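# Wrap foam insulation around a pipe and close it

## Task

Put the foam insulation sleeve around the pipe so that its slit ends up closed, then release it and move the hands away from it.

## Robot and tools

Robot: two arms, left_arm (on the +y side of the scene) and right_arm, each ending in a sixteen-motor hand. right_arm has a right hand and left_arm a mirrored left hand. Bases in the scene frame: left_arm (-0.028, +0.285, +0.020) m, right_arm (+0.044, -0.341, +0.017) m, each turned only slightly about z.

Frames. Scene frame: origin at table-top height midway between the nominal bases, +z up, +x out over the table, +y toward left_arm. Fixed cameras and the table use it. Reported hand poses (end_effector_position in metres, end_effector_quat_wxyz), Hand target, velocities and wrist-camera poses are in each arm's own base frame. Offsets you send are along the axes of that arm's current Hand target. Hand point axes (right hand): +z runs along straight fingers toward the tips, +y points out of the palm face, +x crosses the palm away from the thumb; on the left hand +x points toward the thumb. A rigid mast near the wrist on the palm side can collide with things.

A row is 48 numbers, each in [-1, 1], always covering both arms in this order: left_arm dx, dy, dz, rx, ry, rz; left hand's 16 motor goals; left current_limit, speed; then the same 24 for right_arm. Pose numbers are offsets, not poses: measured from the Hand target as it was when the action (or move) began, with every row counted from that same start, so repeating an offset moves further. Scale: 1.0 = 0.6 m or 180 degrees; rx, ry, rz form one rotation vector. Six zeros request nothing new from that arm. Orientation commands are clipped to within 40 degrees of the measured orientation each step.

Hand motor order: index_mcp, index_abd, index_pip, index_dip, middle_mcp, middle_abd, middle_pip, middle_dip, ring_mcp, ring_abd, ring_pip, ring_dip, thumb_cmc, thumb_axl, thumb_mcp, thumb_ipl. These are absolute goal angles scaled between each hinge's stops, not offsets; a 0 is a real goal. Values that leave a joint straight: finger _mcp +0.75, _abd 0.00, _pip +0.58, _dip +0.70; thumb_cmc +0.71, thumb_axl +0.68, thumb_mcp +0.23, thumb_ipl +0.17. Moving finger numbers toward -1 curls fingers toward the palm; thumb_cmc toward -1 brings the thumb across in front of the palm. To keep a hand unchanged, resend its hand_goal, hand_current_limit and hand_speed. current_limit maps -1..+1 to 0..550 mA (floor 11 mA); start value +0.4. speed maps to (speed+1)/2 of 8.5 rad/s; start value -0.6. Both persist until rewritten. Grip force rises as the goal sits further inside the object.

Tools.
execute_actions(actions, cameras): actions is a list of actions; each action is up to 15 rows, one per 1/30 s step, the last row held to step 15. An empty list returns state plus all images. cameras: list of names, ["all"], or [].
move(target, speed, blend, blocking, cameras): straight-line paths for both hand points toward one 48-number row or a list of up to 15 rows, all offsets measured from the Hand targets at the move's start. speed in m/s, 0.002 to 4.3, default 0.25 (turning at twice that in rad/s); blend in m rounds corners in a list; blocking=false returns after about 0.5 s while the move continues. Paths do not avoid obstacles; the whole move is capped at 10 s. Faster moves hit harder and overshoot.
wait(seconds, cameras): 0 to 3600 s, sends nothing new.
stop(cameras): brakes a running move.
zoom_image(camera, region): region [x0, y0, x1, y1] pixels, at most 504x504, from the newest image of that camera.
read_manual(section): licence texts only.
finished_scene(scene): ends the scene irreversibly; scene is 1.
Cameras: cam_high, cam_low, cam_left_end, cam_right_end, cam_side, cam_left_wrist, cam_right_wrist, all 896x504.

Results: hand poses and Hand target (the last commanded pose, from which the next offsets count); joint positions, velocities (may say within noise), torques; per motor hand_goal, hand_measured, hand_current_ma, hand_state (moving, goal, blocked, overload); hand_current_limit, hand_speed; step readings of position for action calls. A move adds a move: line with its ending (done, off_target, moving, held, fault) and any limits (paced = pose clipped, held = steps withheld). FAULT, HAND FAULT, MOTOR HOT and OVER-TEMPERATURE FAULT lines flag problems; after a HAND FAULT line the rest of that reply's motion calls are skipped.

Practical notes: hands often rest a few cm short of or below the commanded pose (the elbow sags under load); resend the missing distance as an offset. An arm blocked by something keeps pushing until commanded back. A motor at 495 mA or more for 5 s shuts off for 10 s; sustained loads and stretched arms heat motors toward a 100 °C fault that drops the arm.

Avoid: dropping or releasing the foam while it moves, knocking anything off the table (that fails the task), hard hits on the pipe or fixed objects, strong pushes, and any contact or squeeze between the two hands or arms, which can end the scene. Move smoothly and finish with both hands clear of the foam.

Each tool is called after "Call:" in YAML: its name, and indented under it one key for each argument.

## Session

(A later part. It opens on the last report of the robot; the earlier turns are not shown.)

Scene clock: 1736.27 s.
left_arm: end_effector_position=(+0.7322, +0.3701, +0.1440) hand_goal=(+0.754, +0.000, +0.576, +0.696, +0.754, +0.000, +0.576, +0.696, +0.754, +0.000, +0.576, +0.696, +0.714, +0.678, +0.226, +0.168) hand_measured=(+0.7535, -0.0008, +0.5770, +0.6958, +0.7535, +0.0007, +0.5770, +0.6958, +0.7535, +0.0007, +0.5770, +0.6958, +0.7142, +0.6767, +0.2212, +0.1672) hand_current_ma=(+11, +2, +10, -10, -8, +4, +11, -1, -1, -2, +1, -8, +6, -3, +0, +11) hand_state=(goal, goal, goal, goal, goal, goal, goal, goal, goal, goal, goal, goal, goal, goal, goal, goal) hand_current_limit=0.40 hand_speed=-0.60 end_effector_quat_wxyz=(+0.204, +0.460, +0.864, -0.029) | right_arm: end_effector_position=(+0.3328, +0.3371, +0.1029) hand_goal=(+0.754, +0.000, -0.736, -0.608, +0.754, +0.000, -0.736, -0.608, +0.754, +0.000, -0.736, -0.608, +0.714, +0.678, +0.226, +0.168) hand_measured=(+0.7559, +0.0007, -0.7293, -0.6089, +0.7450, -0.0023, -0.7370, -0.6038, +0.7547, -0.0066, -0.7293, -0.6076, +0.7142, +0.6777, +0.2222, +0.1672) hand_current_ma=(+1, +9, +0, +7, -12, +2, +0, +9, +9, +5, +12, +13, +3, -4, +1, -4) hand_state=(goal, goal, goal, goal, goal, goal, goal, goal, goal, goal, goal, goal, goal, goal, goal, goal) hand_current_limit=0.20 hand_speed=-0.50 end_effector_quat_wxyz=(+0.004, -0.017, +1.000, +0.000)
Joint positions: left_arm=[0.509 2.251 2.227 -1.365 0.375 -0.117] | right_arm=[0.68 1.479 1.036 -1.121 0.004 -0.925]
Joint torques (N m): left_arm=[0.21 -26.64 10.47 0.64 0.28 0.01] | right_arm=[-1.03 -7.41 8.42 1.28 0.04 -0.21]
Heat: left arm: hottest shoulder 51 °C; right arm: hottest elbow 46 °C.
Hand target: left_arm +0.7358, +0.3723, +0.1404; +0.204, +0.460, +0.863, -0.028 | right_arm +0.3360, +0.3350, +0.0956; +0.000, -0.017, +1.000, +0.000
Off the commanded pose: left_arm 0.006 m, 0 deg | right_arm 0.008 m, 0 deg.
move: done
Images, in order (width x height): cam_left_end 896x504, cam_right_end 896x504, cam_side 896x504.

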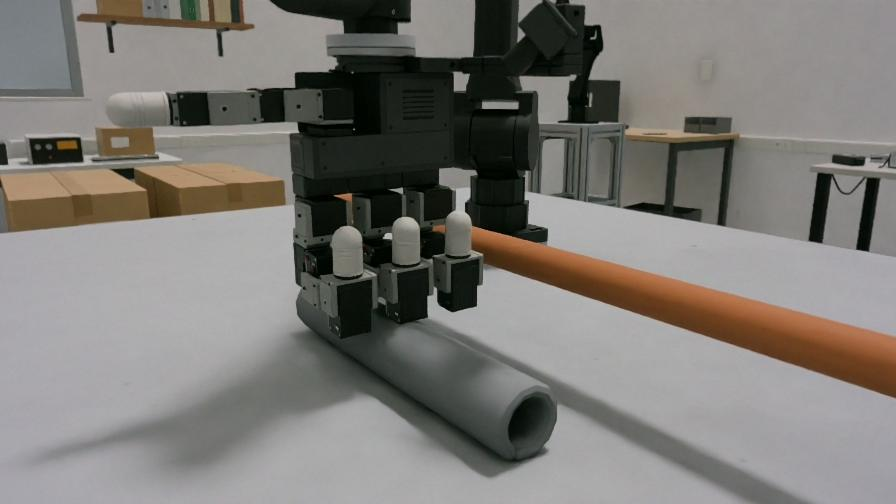

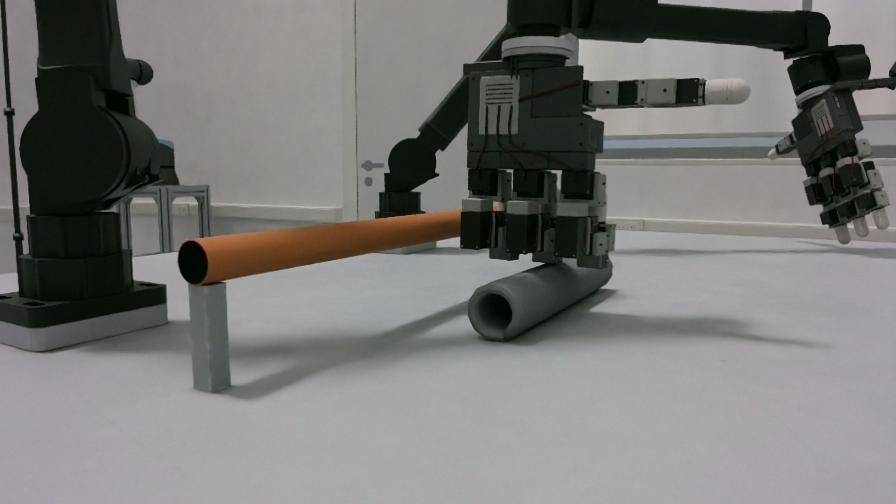

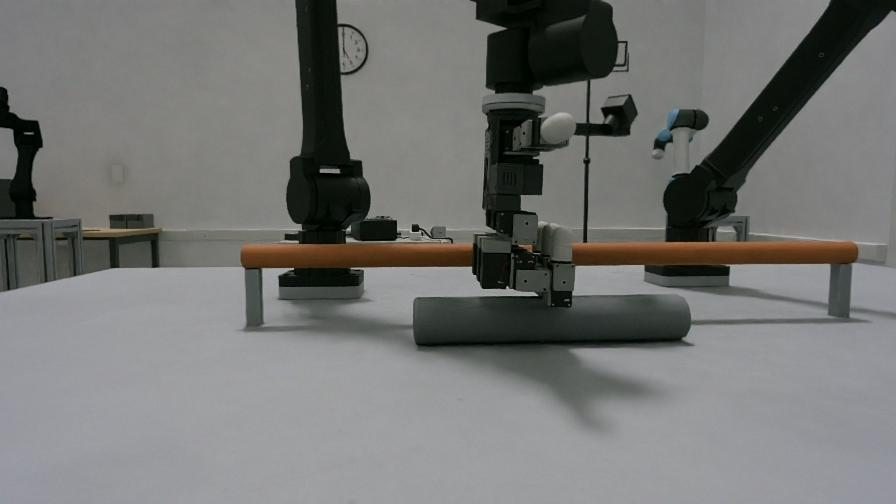

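Call:
move:
  target:
    - [0,0,0,0,0,0,0.754,0,0.576,0.696,0.754,0,0.576,0.696,0.754,0,0.576,0.696,0.714,0.678,0.226,0.168,0.4,-0.6, -0.060,0,0.003,0,0,0,0.754,0,-0.737,-0.609,0.754,0,-0.737,-0.609,0.754,0,-0.737,-0.609,0.714,0.678,0.226,0.168,0.2,-0.5]
  speed: 0.04
  cameras: ["cam_right_end","cam_left_end","cam_side"]

Call:
zoom_image:
  camera: "cam_right_end"
  region: [450, 270, 570, 360]

Call:
zoom_image:
  camera: "cam_left_end"
  region: [460, 370, 580, 490]

Scene clock: 1743.17 s.
left_arm: end_effector_position=(+0.7322, +0.3701, +0.1440) hand_goal=(+0.754, +0.000, +0.576, +0.696, +0.754, +0.000, +0.576, +0.696, +0.754, +0.000, +0.576, +0.696, +0.714, +0.678, +0.226, +0.168) hand_measured=(+0.7535, -0.0008, +0.5770, +0.6958, +0.7535, -0.0008, +0.5770, +0.6958, +0.7535, +0.0007, +0.5770, +0.6958, +0.7142, +0.6767, +0.2212, +0.1672) hand_current_ma=(+10, +8, +5, -4, -5, +6, +10, +6, -9, +9, +3, -9, +6, +4, -1, +13) hand_state=(goal, goal, goal, goal, goal, goal, goal, goal, goal, goal, goal, goal, goal, goal, goal, goal) hand_current_limit=0.40 hand_speed=-0.60 end_effector_quat_wxyz=(+0.204, +0.460, +0.864, -0.029) | right_arm: end_effector_position=(+0.3599, +0.3341, +0.0970) hand_goal=(+0.754, +0.000, -0.736, -0.608, +0.754, +0.000, -0.736, -0.608, +0.754, +0.000, -0.736, -0.608, +0.714, +0.678, +0.226, +0.168) hand_measured=(+0.7559, +0.0021, -0.7293, -0.6089, +0.7197, -0.0081, -0.7613, -0.6025, +0.7535, -0.0066, -0.7280, -0.6089, +0.7142, +0.6767, +0.2212, +0.1681) hand_current_ma=(+1, +9, -4, +4, -33, +4, -15, +12, +12, +3, +10, +10, +2, -3, +2, -3) hand_state=(goal, goal, goal, goal, blocked, goal, blocked, goal, goal, goal, goal, goal, goal, goal, goal, goal) hand_current_limit=0.20 hand_speed=-0.50 end_effector_quat_wxyz=(+0.000, -0.018, +1.000, +0.000)
Joint positions: left_arm=[0.509 2.251 2.227 -1.365 0.375 -0.117] | right_arm=[0.632 1.538 1.087 -1.118 0.001 -0.974]
Joint torques (N m): left_arm=[0.09 -26.34 10.45 0.58 0.27 0.01] | right_arm=[-1.26 -7.12 10.63 0.88 0.15 -0.21]
Heat: left arm: hottest shoulder 51 °C; right arm: hottest elbow 45 °C.
Hand target: left_arm +0.7358, +0.3723, +0.1404; +0.204, +0.460, +0.863, -0.028 | right_arm +0.3720, +0.3362, +0.0938; +0.000, -0.017, +1.000, +0.000
Off the commanded pose: left_arm 0.006 m, 0 deg | right_arm 0.013 m, 0 deg.
move: off_target (right_arm)
Images, in order (width x height): cam_left_end 896x504, cam_right_end 896x504, cam_side 896x504.

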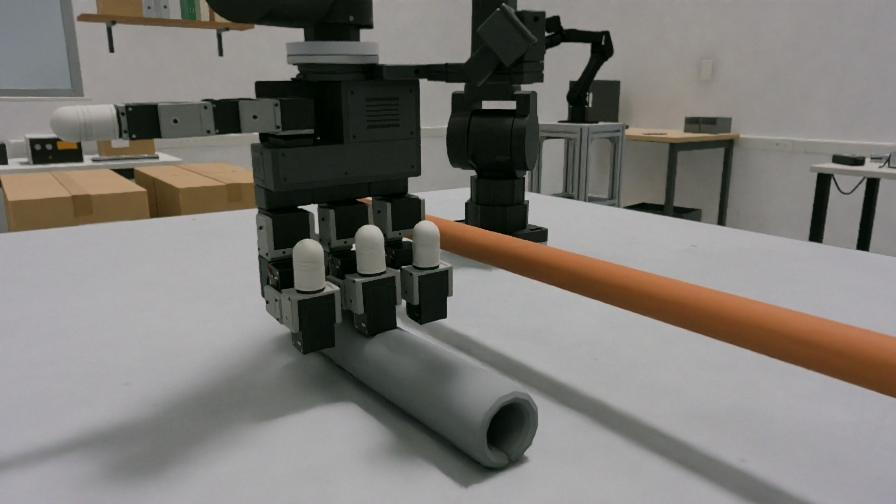

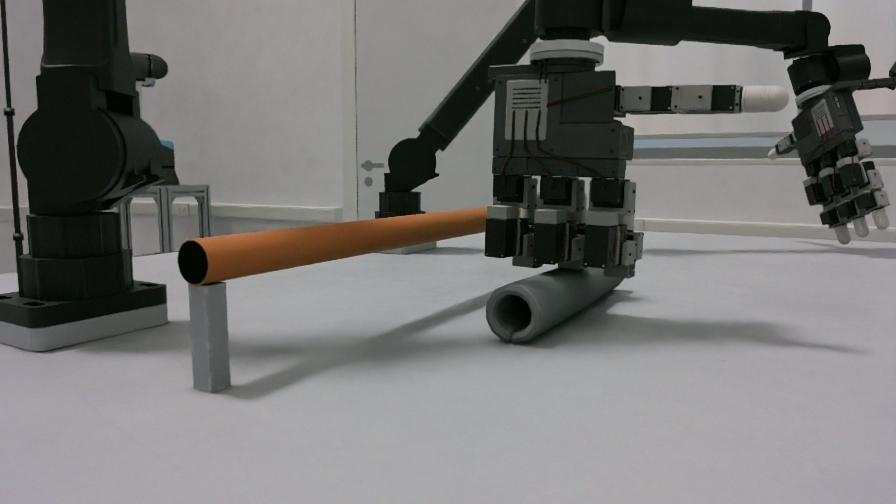

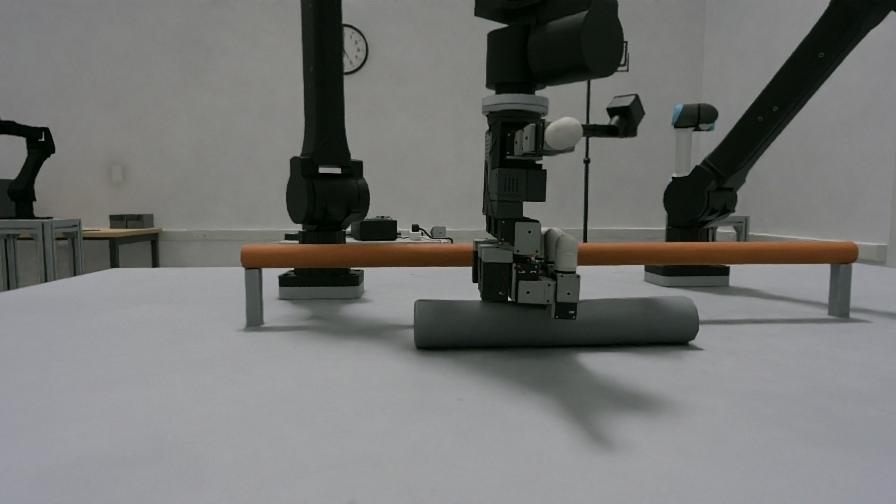

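Scaled by 4.200 from the camera's image (finer frame: 1280x720).

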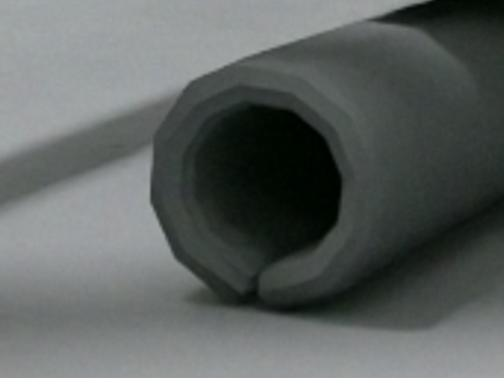

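Scaled by 4.200 from the camera's image (finer frame: 1280x720).

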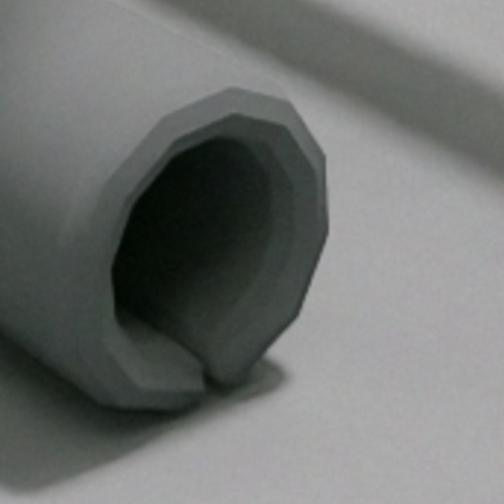

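Call:
move:
  target:
    - [0,0,0,0,0,0,0.754,0,0.576,0.696,0.754,0,0.576,0.696,0.754,0,0.576,0.696,0.714,0.678,0.226,0.168,0.4,-0.6, -0.01,0,-0.05,0,0,0,0.754,0,-0.737,-0.609,0.754,0,-0.737,-0.609,0.754,0,-0.737,-0.609,0.714,0.678,0.226,0.168,0.2,-0.5]
    - [0,0,0,0,0,0,0.754,0,0.576,0.696,0.754,0,0.576,0.696,0.754,0,0.576,0.696,0.714,0.678,0.226,0.168,0.4,-0.6, 0,0.04,-0.22,0,0,0,0.754,0,-0.737,-0.609,0.754,0,-0.737,-0.609,0.754,0,-0.737,-0.609,0.714,0.678,0.226,0.168,0.2,-0.5]
  speed: 0.1
  blend: 0.02
  cameras: ["cam_right_end","cam_left_end","cam_side"]

Call:
zoom_image:
  camera: "cam_right_end"
  region: [450, 270, 570, 360]

Call:
zoom_image:
  camera: "cam_left_end"
  region: [460, 370, 580, 490]

Scene clock: 1753.20 s.
left_arm: end_effector_position=(+0.7322, +0.3701, +0.1440) hand_goal=(+0.754, +0.000, +0.576, +0.696, +0.754, +0.000, +0.576, +0.696, +0.754, +0.000, +0.576, +0.696, +0.714, +0.678, +0.226, +0.168) hand_measured=(+0.7535, +0.0007, +0.5770, +0.6958, +0.7535, -0.0008, +0.5770, +0.6971, +0.7535, +0.0007, +0.5770, +0.6958, +0.7142, +0.6777, +0.2212, +0.1672) hand_current_ma=(+6, +5, +7, -7, +4, +5, +8, +5, -1, +8, +2, -8, -2, +1, +5, +8) hand_state=(goal, goal, goal, goal, goal, goal, goal, goal, goal, goal, goal, goal, goal, goal, goal, goal) hand_current_limit=0.40 hand_speed=-0.60 end_effector_quat_wxyz=(+0.204, +0.460, +0.864, -0.029) | right_arm: end_effector_position=(+0.3659, +0.3488, +0.2037) hand_goal=(+0.754, +0.000, -0.736, -0.608, +0.754, +0.000, -0.736, -0.608, +0.754, +0.000, -0.736, -0.608, +0.714, +0.678, +0.226, +0.168) hand_measured=(+0.7547, +0.0007, -0.7293, -0.6076, +0.7547, -0.0081, -0.7370, -0.6025, +0.7547, -0.0052, -0.7280, -0.6076, +0.7154, +0.6777, +0.2222, +0.1672) hand_current_ma=(-2, +8, -3, +5, -9, +3, -2, +11, +8, +6, +8, +9, +0, -3, +5, -1) hand_state=(goal, goal, goal, goal, goal, goal, goal, goal, goal, goal, goal, goal, goal, goal, goal, goal) hand_current_limit=0.20 hand_speed=-0.50 end_effector_quat_wxyz=(-0.016, -0.016, +1.000, -0.012)
Joint positions: left_arm=[0.509 2.251 2.227 -1.365 0.375 -0.117] | right_arm=[0.651 1.512 1.357 -1.456 0.001 -0.951]
Joint torques (N m): left_arm=[0.09 -26.4 10.48 0.57 0.26 0.01] | right_arm=[0.91 -10.17 12.88 0.24 0.14 -0.03]
Heat: left arm: hottest shoulder 51 °C; right arm: hottest elbow 44 °C.
Hand target: left_arm +0.7358, +0.3723, +0.1404; +0.204, +0.460, +0.863, -0.028 | right_arm +0.3711, +0.3603, +0.2258; +0.000, -0.017, +1.000, +0.000
Off the commanded pose: left_arm 0.006 m, 0 deg | right_arm 0.025 m, 2 deg.
move: off_target (right_arm); blend cut to 0.0153 m at target 1
Images, in order (width x height): cam_left_end 896x504, cam_right_end 896x504, cam_side 896x504.

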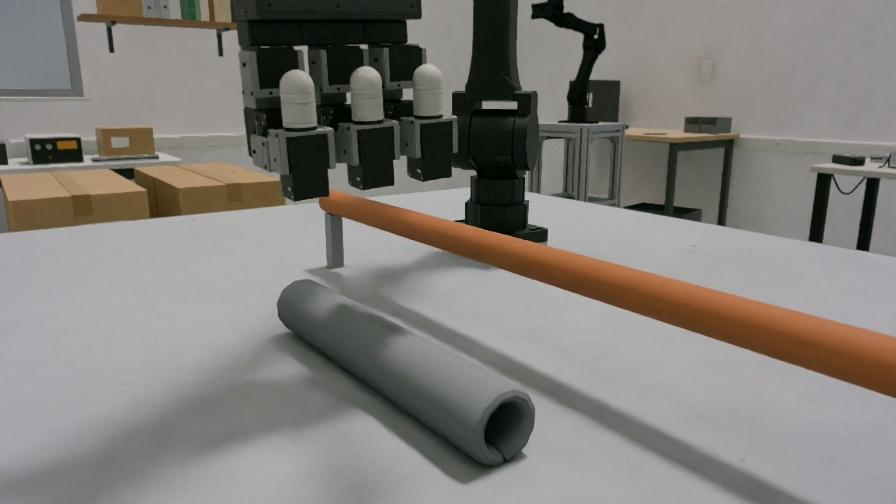

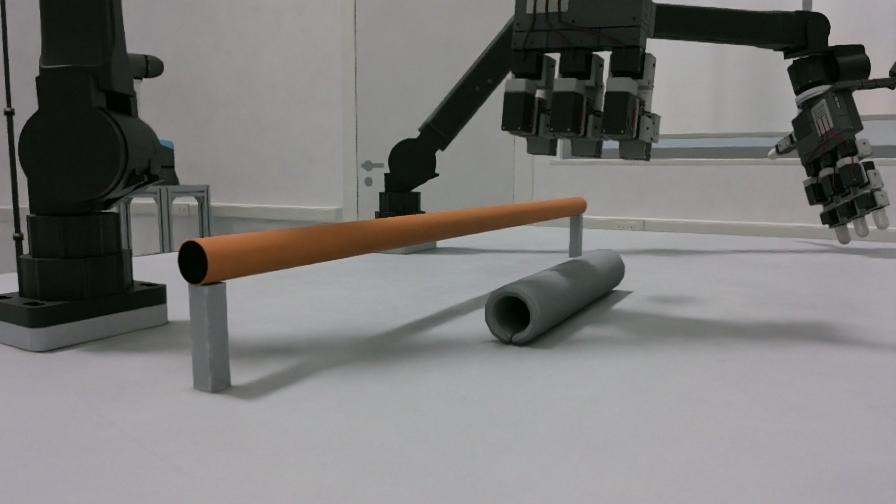

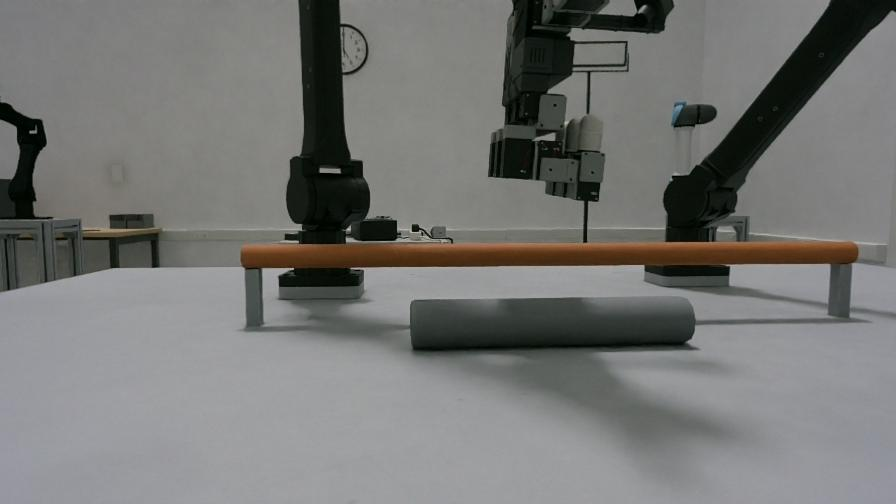

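Scaled by 4.200 from the camera's image (finer frame: 1280x720).

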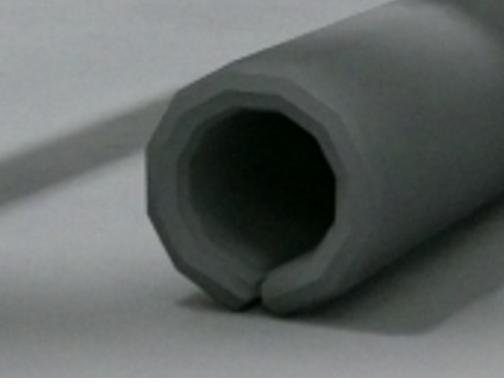

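Scaled by 4.200 from the camera's image (finer frame: 1280x720).

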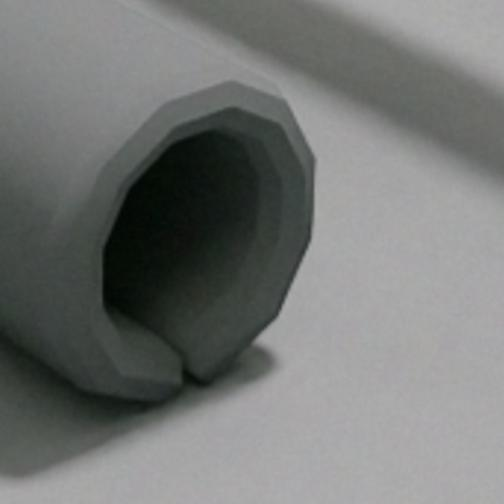

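Call:
move:
  target:
    - [0,0,0,0,0,0,0.754,0,0.576,0.696,0.754,0,0.576,0.696,0.754,0,0.576,0.696,0.714,0.678,0.226,0.168,0.4,-0.6, 0.0152,-0.0405,0.19,0,0,0,0.754,0,-0.737,-0.609,0.754,0,-0.737,-0.609,0.754,0,-0.737,-0.609,0.714,0.678,0.226,0.168,0.2,-0.5]
    - [0,0,0,0,0,0,0.754,0,0.576,0.696,0.754,0,0.576,0.696,0.754,0,0.576,0.696,0.714,0.678,0.226,0.168,0.4,-0.6, 0.0152,-0.0405,0.217,0,0,0,0.754,0,-0.737,-0.609,0.754,0,-0.737,-0.609,0.754,0,-0.737,-0.609,0.714,0.678,0.226,0.168,0.2,-0.5]
    - [0,0,0,0,0,0,0.754,0,0.576,0.696,0.754,0,0.576,0.696,0.754,0,0.576,0.696,0.714,0.678,0.226,0.168,0.4,-0.6, -0.0165,-0.0405,0.220,0,0,0,0.754,0,-0.737,-0.609,0.754,0,-0.737,-0.609,0.754,0,-0.737,-0.609,0.714,0.678,0.226,0.168,0.2,-0.5]
  speed: [0.12,0.04,0.04]
  cameras: ["cam_right_end","cam_left_end"]

Call:
zoom_image:
  camera: "cam_right_end"
  region: [450, 270, 570, 360]

Call:
zoom_image:
  camera: "cam_left_end"
  region: [440, 370, 560, 490]

Scene clock: 1766.70 s.
left_arm: end_effector_position=(+0.7322, +0.3701, +0.1440) hand_goal=(+0.754, +0.000, +0.576, +0.696, +0.754, +0.000, +0.576, +0.696, +0.754, +0.000, +0.576, +0.696, +0.714, +0.678, +0.226, +0.168) hand_measured=(+0.7535, +0.0007, +0.5770, +0.6958, +0.7535, +0.0007, +0.5770, +0.6958, +0.7535, +0.0007, +0.5770, +0.6958, +0.7142, +0.6777, +0.2212, +0.1681) hand_current_ma=(+8, +5, +9, -11, -5, +10, +6, +1, -5, +5, +0, -10, +1, -1, +1, +9) hand_state=(goal, goal, goal, goal, goal, goal, goal, goal, goal, goal, goal, goal, goal, goal, goal, goal) hand_current_limit=0.40 hand_speed=-0.60 end_effector_quat_wxyz=(+0.204, +0.460, +0.864, -0.029) | right_arm: end_effector_position=(+0.3684, +0.3342, +0.0964) hand_goal=(+0.754, +0.000, -0.736, -0.608, +0.754, +0.000, -0.736, -0.608, +0.754, +0.000, -0.736, -0.608, +0.714, +0.678, +0.226, +0.168) hand_measured=(+0.7547, +0.0021, -0.7280, -0.6076, +0.7185, -0.0081, -0.7613, -0.6025, +0.7547, -0.0066, -0.7280, -0.6076, +0.7142, +0.6767, +0.2212, +0.1681) hand_current_ma=(+5, +6, -5, +11, -37, -1, -13, +12, +11, +4, +8, +9, +4, +1, +3, -6) hand_state=(goal, goal, goal, goal, blocked, goal, blocked, goal, goal, goal, goal, goal, goal, goal, goal, goal) hand_current_limit=0.20 hand_speed=-0.50 end_effector_quat_wxyz=(-0.002, -0.018, +1.000, -0.001)
Joint positions: left_arm=[0.509 2.251 2.227 -1.365 0.375 -0.117] | right_arm=[0.62 1.559 1.11 -1.126 0 -0.986]
Joint torques (N m): left_arm=[0.03 -26.52 10.48 0.58 0.27 0.01] | right_arm=[-1.2 -7.47 10.65 1.03 0.17 -0.23]
Heat: left arm: hottest shoulder 51 °C; right arm: hottest elbow 44 °C.
Hand target: left_arm +0.7358, +0.3723, +0.1404; +0.204, +0.460, +0.863, -0.028 | right_arm +0.3819, +0.3362, +0.0936; +0.000, -0.017, +1.000, +0.000
Off the commanded pose: left_arm 0.006 m, 0 deg | right_arm 0.014 m, 0 deg.
move: off_target (right_arm)
Images, in order (width x height): cam_left_end 896x504, cam_right_end 896x504.

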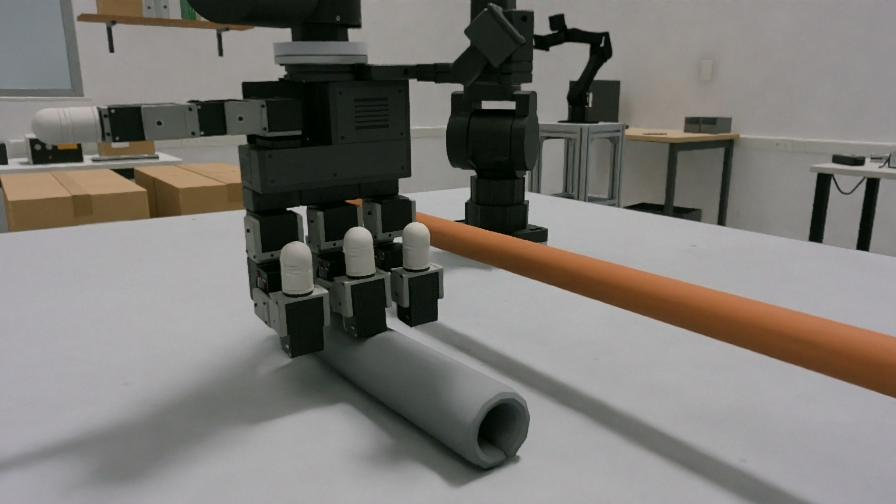

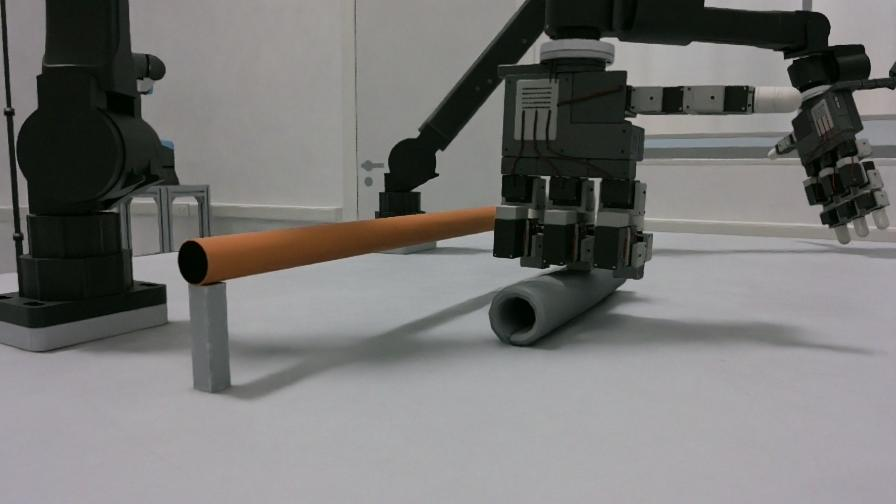

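Scaled by 4.200 from the camera's image (finer frame: 1280x720).

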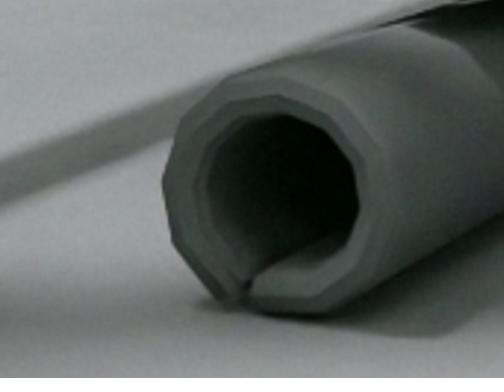

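Scaled by 4.200 from the camera's image (finer frame: 1280x720).

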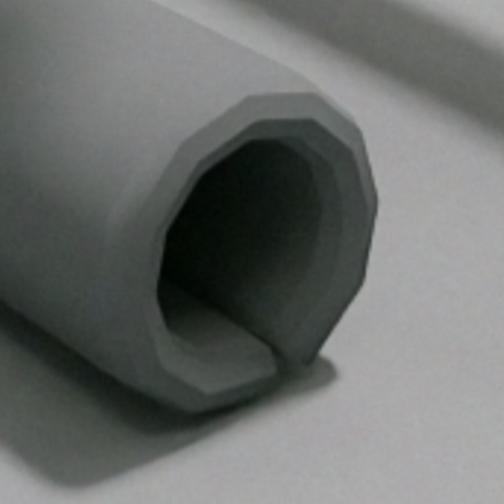

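Call:
move:
  target:
    - [0,0,0,0,0,0,0.754,0,0.576,0.696,0.754,0,0.576,0.696,0.754,0,0.576,0.696,0.714,0.678,0.226,0.168,0.4,-0.6, -0.01,0,-0.05,0,0,0,0.754,0,-0.737,-0.609,0.754,0,-0.737,-0.609,0.754,0,-0.737,-0.609,0.714,0.678,0.226,0.168,0.2,-0.5]
    - [0,0,0,0,0,0,0.754,0,0.576,0.696,0.754,0,0.576,0.696,0.754,0,0.576,0.696,0.714,0.678,0.226,0.168,0.4,-0.6, 0,0.04,-0.22,0,0,0,0.754,0,-0.737,-0.609,0.754,0,-0.737,-0.609,0.754,0,-0.737,-0.609,0.714,0.678,0.226,0.168,0.2,-0.5]
  speed: 0.1
  blend: 0.015
  cameras: ["cam_right_end","cam_left_end","cam_side"]

Call:
zoom_image:
  camera: "cam_right_end"
  region: [450, 270, 570, 360]

Call:
zoom_image:
  camera: "cam_left_end"
  region: [440, 370, 560, 490]

Scene clock: 1776.47 s.
left_arm: end_effector_position=(+0.7322, +0.3701, +0.1440) hand_goal=(+0.754, +0.000, +0.576, +0.696, +0.754, +0.000, +0.576, +0.696, +0.754, +0.000, +0.576, +0.696, +0.714, +0.678, +0.226, +0.168) hand_measured=(+0.7523, +0.0007, +0.5770, +0.6958, +0.7535, +0.0007, +0.5770, +0.6958, +0.7523, -0.0008, +0.5770, +0.6958, +0.7142, +0.6777, +0.2212, +0.1681) hand_current_ma=(+5, +10, +7, -9, -4, +8, +4, +6, +3, +11, +3, -7, +2, -5, -2, +9) hand_state=(goal, goal, goal, goal, goal, goal, goal, goal, goal, goal, goal, goal, goal, goal, goal, goal) hand_current_limit=0.40 hand_speed=-0.60 end_effector_quat_wxyz=(+0.204, +0.460, +0.864, -0.029) | right_arm: end_effector_position=(+0.3756, +0.3488, +0.2034) hand_goal=(+0.754, +0.000, -0.736, -0.608, +0.754, +0.000, -0.736, -0.608, +0.754, +0.000, -0.736, -0.608, +0.714, +0.678, +0.226, +0.168) hand_measured=(+0.7547, +0.0007, -0.7293, -0.6089, +0.7547, -0.0066, -0.7357, -0.6025, +0.7547, -0.0066, -0.7280, -0.6076, +0.7154, +0.6777, +0.2212, +0.1672) hand_current_ma=(-3, +9, -6, +5, -9, +3, +1, +6, +8, +5, +9, +13, +3, -1, +2, -2) hand_state=(goal, goal, goal, goal, goal, goal, goal, goal, goal, goal, goal, goal, goal, goal, goal, goal) hand_current_limit=0.20 hand_speed=-0.50 end_effector_quat_wxyz=(-0.017, -0.016, +1.000, -0.012)
Joint positions: left_arm=[0.509 2.251 2.227 -1.365 0.375 -0.117] | right_arm=[0.638 1.532 1.38 -1.459 0 -0.965]
Joint torques (N m): left_arm=[0.09 -26.75 10.48 0.59 0.26 0.02] | right_arm=[0.97 -10.58 12.89 0.14 0.16 -0.01]
Heat: left arm: hottest shoulder 51 °C; right arm: hottest elbow 43 °C.
Hand target: left_arm +0.7358, +0.3723, +0.1404; +0.204, +0.460, +0.863, -0.028 | right_arm +0.3810, +0.3603, +0.2255; +0.000, -0.017, +1.000, +0.000
Off the commanded pose: left_arm 0.006 m, 0 deg | right_arm 0.026 m, 2 deg.
move: off_target (right_arm)
Images, in order (width x height): cam_left_end 896x504, cam_right_end 896x504, cam_side 896x504.

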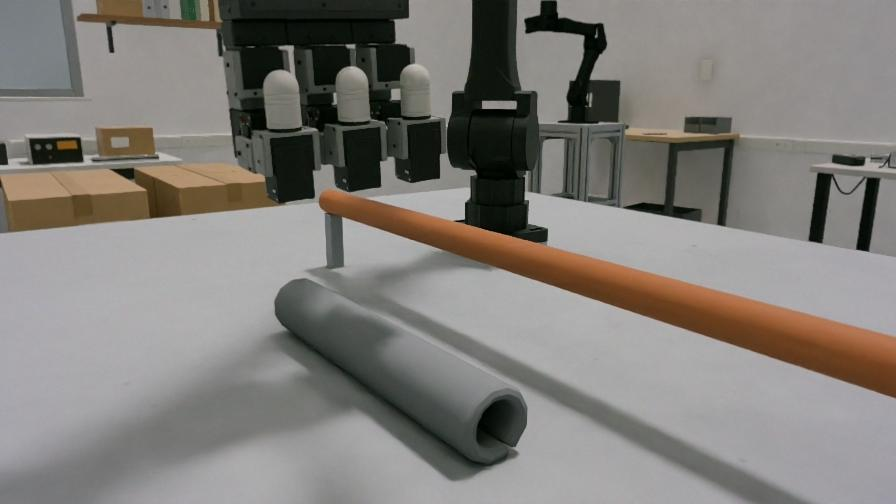

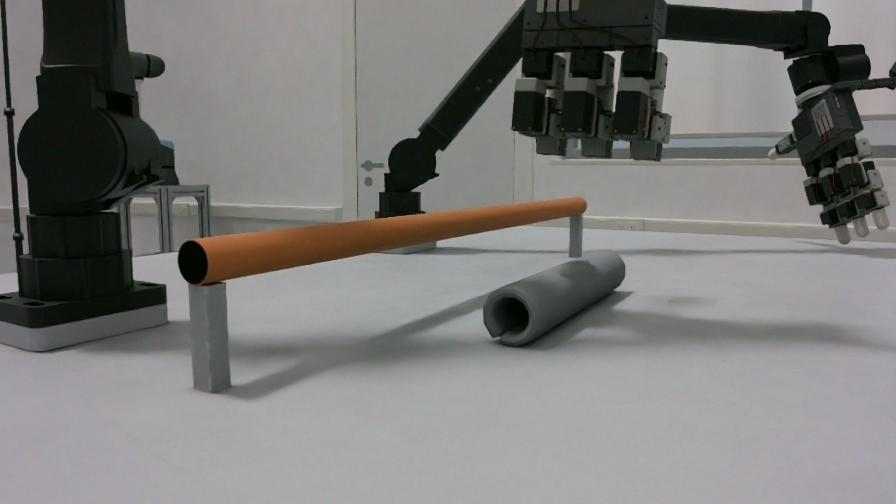

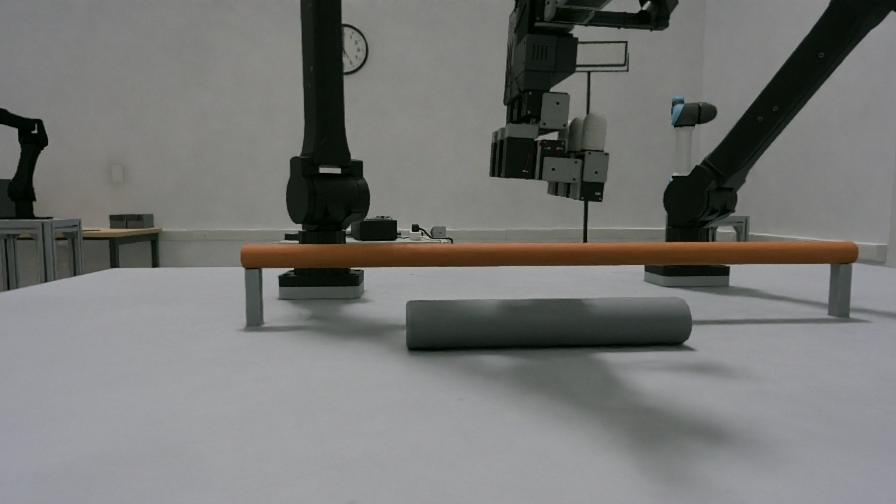

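Scaled by 4.200 from the camera's image (finer frame: 1280x720).

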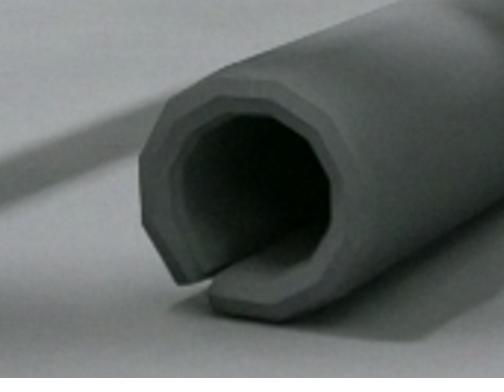

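Scaled by 4.200 from the camera's image (finer frame: 1280x720).

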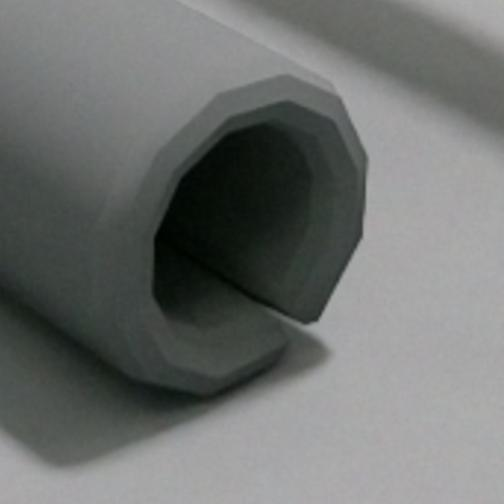

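Call:
move:
  target:
    - [0,0,0,0,0,0,0.754,0,0.576,0.696,0.754,0,0.576,0.696,0.754,0,0.576,0.696,0.714,0.678,0.226,0.168,0.4,-0.6, 0.0367,-0.0405,0.19,0,0,0,0.754,0,-0.737,-0.609,0.754,0,-0.737,-0.609,0.754,0,-0.737,-0.609,0.714,0.678,0.226,0.168,0.2,-0.5]
    - [0,0,0,0,0,0,0.754,0,0.576,0.696,0.754,0,0.576,0.696,0.754,0,0.576,0.696,0.714,0.678,0.226,0.168,0.4,-0.6, 0.0367,-0.0405,0.2167,0,0,0,0.754,0,-0.737,-0.609,0.754,0,-0.737,-0.609,0.754,0,-0.737,-0.609,0.714,0.678,0.226,0.168,0.2,-0.5]
    - [0,0,0,0,0,0,0.754,0,0.576,0.696,0.754,0,0.576,0.696,0.754,0,0.576,0.696,0.714,0.678,0.226,0.168,0.4,-0.6, 0.063,-0.0405,0.2185,0,0,0,0.754,0,-0.737,-0.609,0.754,0,-0.737,-0.609,0.754,0,-0.737,-0.609,0.714,0.678,0.226,0.168,0.2,-0.5]
  speed: [0.12,0.04,0.04]
  cameras: ["cam_right_end","cam_left_end"]

Call:
zoom_image:
  camera: "cam_right_end"
  region: [450, 270, 570, 360]

Call:
zoom_image:
  camera: "cam_left_end"
  region: [440, 370, 560, 490]

Scene clock: 1799.37 s.
left_arm: end_effector_position=(+0.7322, +0.3701, +0.1440) hand_goal=(+0.754, +0.000, +0.576, +0.696, +0.754, +0.000, +0.576, +0.696, +0.754, +0.000, +0.576, +0.696, +0.714, +0.678, +0.226, +0.168) hand_measured=(+0.7535, -0.0008, +0.5770, +0.6958, +0.7535, +0.0007, +0.5770, +0.6958, +0.7535, +0.0007, +0.5757, +0.6958, +0.7142, +0.6767, +0.2212, +0.1672) hand_current_ma=(+5, +4, +5, -8, -4, +7, +6, +5, -7, +7, +0, -6, +0, -1, +3, +7) hand_state=(goal, goal, goal, goal, goal, goal, goal, goal, goal, goal, goal, goal, goal, goal, goal, goal) hand_current_limit=0.40 hand_speed=-0.60 end_effector_quat_wxyz=(+0.204, +0.460, +0.864, -0.029) | right_arm: end_effector_position=(+0.3504, +0.3315, +0.0982) hand_goal=(+0.754, +0.000, -0.736, -0.608, +0.754, +0.000, -0.736, -0.608, +0.754, +0.000, -0.736, -0.608, +0.714, +0.678, +0.226, +0.168) hand_measured=(+0.7547, +0.0007, -0.7280, -0.6089, +0.7306, +0.0007, -0.7536, -0.6038, +0.7535, -0.0066, -0.7280, -0.6076, +0.7142, +0.6767, +0.2212, +0.1681) hand_current_ma=(+2, +7, -5, +4, -27, +5, -7, +7, +14, -1, +12, +13, +3, -1, +2, -4) hand_state=(goal, goal, goal, goal, blocked, goal, goal, goal, goal, goal, goal, goal, goal, goal, goal, goal) hand_current_limit=0.20 hand_speed=-0.50 end_effector_quat_wxyz=(+0.001, -0.015, +1.000, +0.000)
Joint positions: left_arm=[0.509 2.251 2.227 -1.365 0.375 -0.117] | right_arm=[0.641 1.513 1.061 -1.117 0 -0.959]
Joint torques (N m): left_arm=[-0.09 -26.64 10.52 0.64 0.28 0] | right_arm=[1.08 -9.17 7.68 1.11 0.17 -0.02]
Heat: left arm: hottest shoulder 51 °C; right arm: hottest elbow 43 °C.
Hand target: left_arm +0.7358, +0.3723, +0.1404; +0.204, +0.460, +0.863, -0.028 | right_arm +0.3442, +0.3347, +0.0946; +0.000, -0.017, +1.000, +0.000
Off the commanded pose: left_arm 0.006 m, 0 deg | right_arm 0.008 m, 0 deg.
move: done
Images, in order (width x height): cam_left_end 896x504, cam_right_end 896x504.

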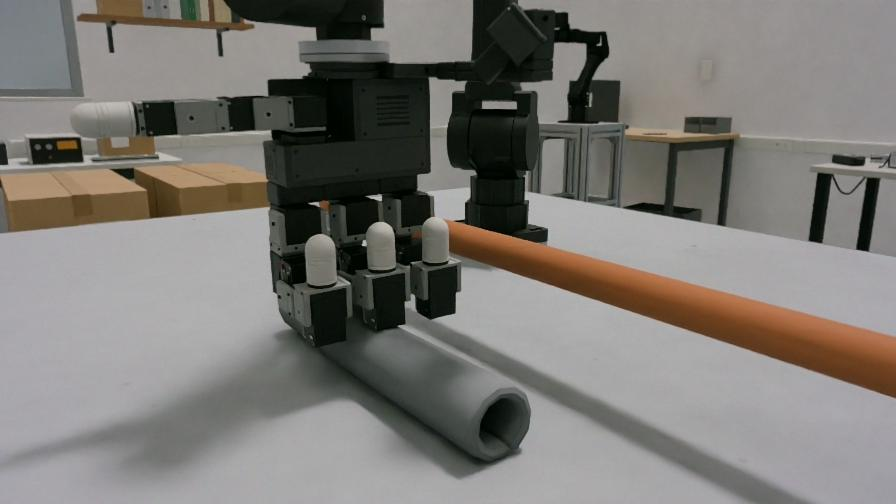

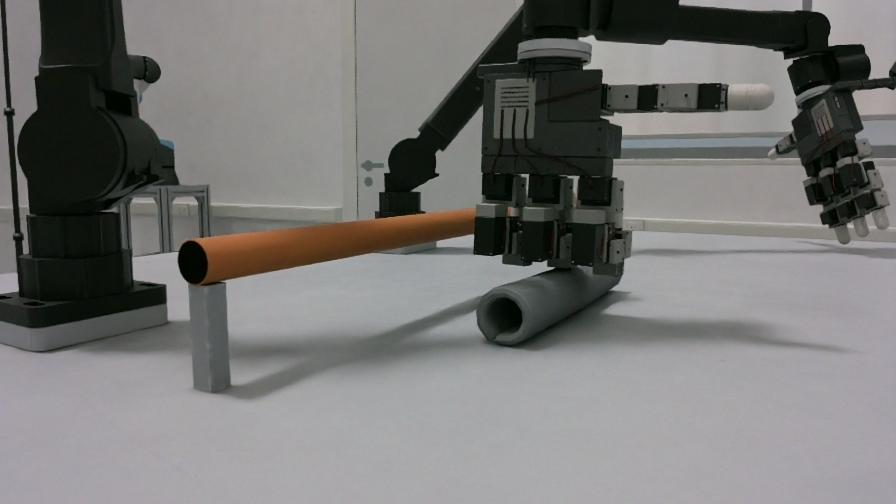

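Scaled by 4.200 from the camera's image (finer frame: 1280x720).

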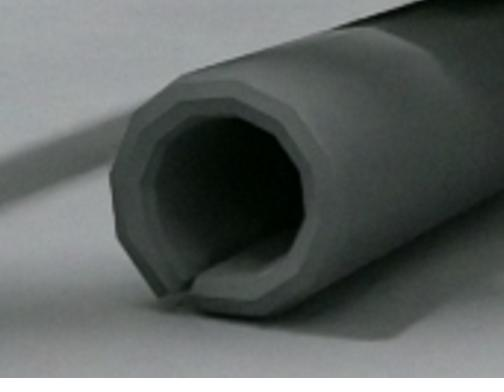

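Scaled by 4.200 from the camera's image (finer frame: 1280x720).

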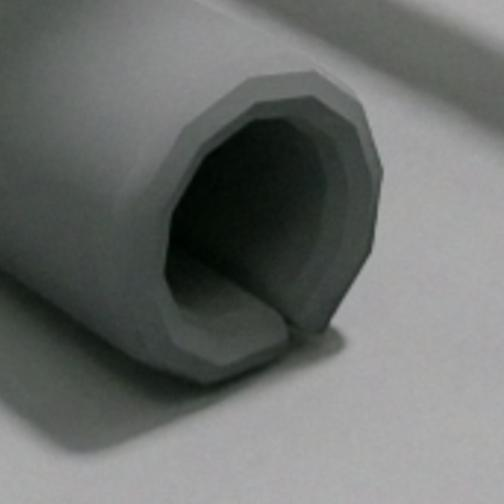

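Call:
move:
  target:
    - [0,0,0,0,0,0,0.754,0,0.576,0.696,0.754,0,0.576,0.696,0.754,0,0.576,0.696,0.714,0.678,0.226,0.168,0.4,-0.6, 0.022,0,0.002,0,0,0,0.754,0,-0.737,-0.609,0.754,0,-0.737,-0.609,0.754,0,-0.737,-0.609,0.714,0.678,0.226,0.168,0.2,-0.5]
  speed: [0.04]
  cameras: ["cam_right_end","cam_left_end"]

Call:
zoom_image:
  camera: "cam_right_end"
  region: [450, 270, 570, 360]

Call:
zoom_image:
  camera: "cam_left_end"
  region: [460, 370, 580, 490]

Scene clock: 1807.03 s.
left_arm: end_effector_position=(+0.7322, +0.3701, +0.1440) hand_goal=(+0.754, +0.000, +0.576, +0.696, +0.754, +0.000, +0.576, +0.696, +0.754, +0.000, +0.576, +0.696, +0.714, +0.678, +0.226, +0.168) hand_measured=(+0.7535, -0.0008, +0.5770, +0.6958, +0.7535, -0.0008, +0.5770, +0.6958, +0.7535, -0.0008, +0.5770, +0.6958, +0.7142, +0.6777, +0.2212, +0.1681) hand_current_ma=(+6, +10, +9, -7, -4, +4, +12, +5, +0, +7, -3, -6, +3, -6, +3, +12) hand_state=(goal, goal, goal, goal, goal, goal, goal, goal, goal, goal, goal, goal, goal, goal, goal, goal) hand_current_limit=0.40 hand_speed=-0.60 end_effector_quat_wxyz=(+0.204, +0.460, +0.864, -0.029) | right_arm: end_effector_position=(+0.3375, +0.3314, +0.0978) hand_goal=(+0.754, +0.000, -0.736, -0.608, +0.754, +0.000, -0.736, -0.608, +0.754, +0.000, -0.736, -0.608, +0.714, +0.678, +0.226, +0.168) hand_measured=(+0.7547, +0.0007, -0.7280, -0.6089, +0.7306, +0.0036, -0.7536, -0.6038, +0.7547, -0.0052, -0.7293, -0.6089, +0.7142, +0.6777, +0.2212, +0.1681) hand_current_ma=(+1, +9, -4, +6, -25, +4, -5, +8, +7, +4, +13, +9, +2, +3, +2, -6) hand_state=(goal, goal, goal, goal, blocked, goal, goal, goal, goal, goal, goal, goal, goal, goal, goal, goal) hand_current_limit=0.20 hand_speed=-0.50 end_effector_quat_wxyz=(+0.001, -0.015, +1.000, +0.001)
Joint positions: left_arm=[0.509 2.251 2.227 -1.365 0.375 -0.117] | right_arm=[0.66 1.487 1.031 -1.112 0 -0.94]
Joint torques (N m): left_arm=[0.15 -26.46 10.52 0.58 0.29 0.02] | right_arm=[1.08 -8.53 7.58 1.13 0.18 -0.03]
Heat: left arm: hottest shoulder 51 °C; right arm: hottest elbow 43 °C.
Hand target: left_arm +0.7358, +0.3723, +0.1404; +0.204, +0.460, +0.863, -0.028 | right_arm +0.3309, +0.3343, +0.0933; +0.000, -0.017, +1.000, +0.000
Off the commanded pose: left_arm 0.006 m, 0 deg | right_arm 0.008 m, 0 deg.
move: done
Images, in order (width x height): cam_left_end 896x504, cam_right_end 896x504.

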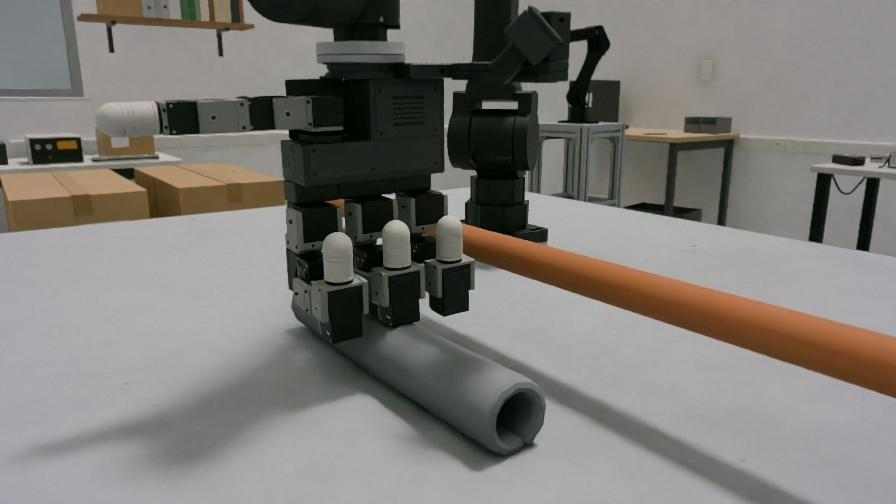

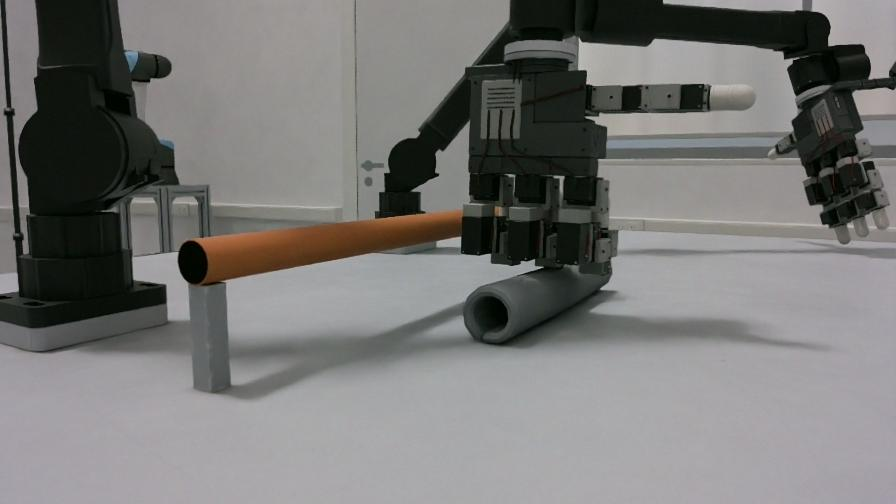

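Scaled by 4.200 from the camera's image (finer frame: 1280x720).

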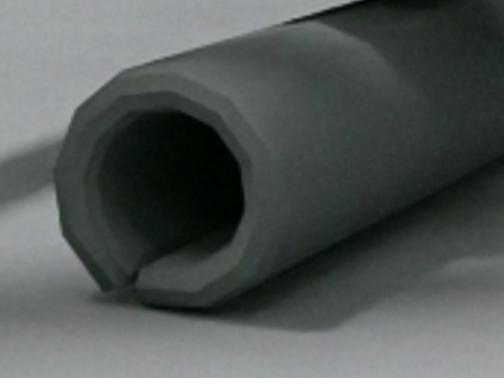

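Scaled by 4.200 from the camera's image (finer frame: 1280x720).

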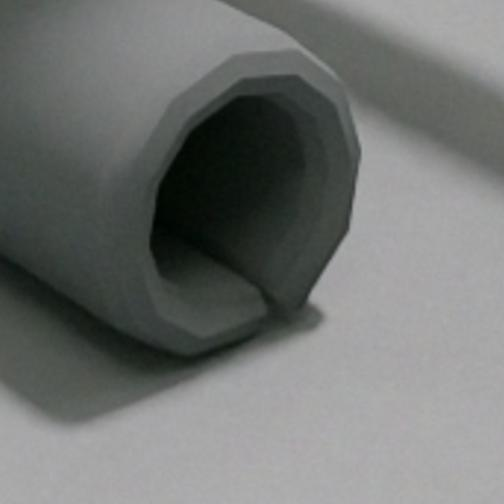

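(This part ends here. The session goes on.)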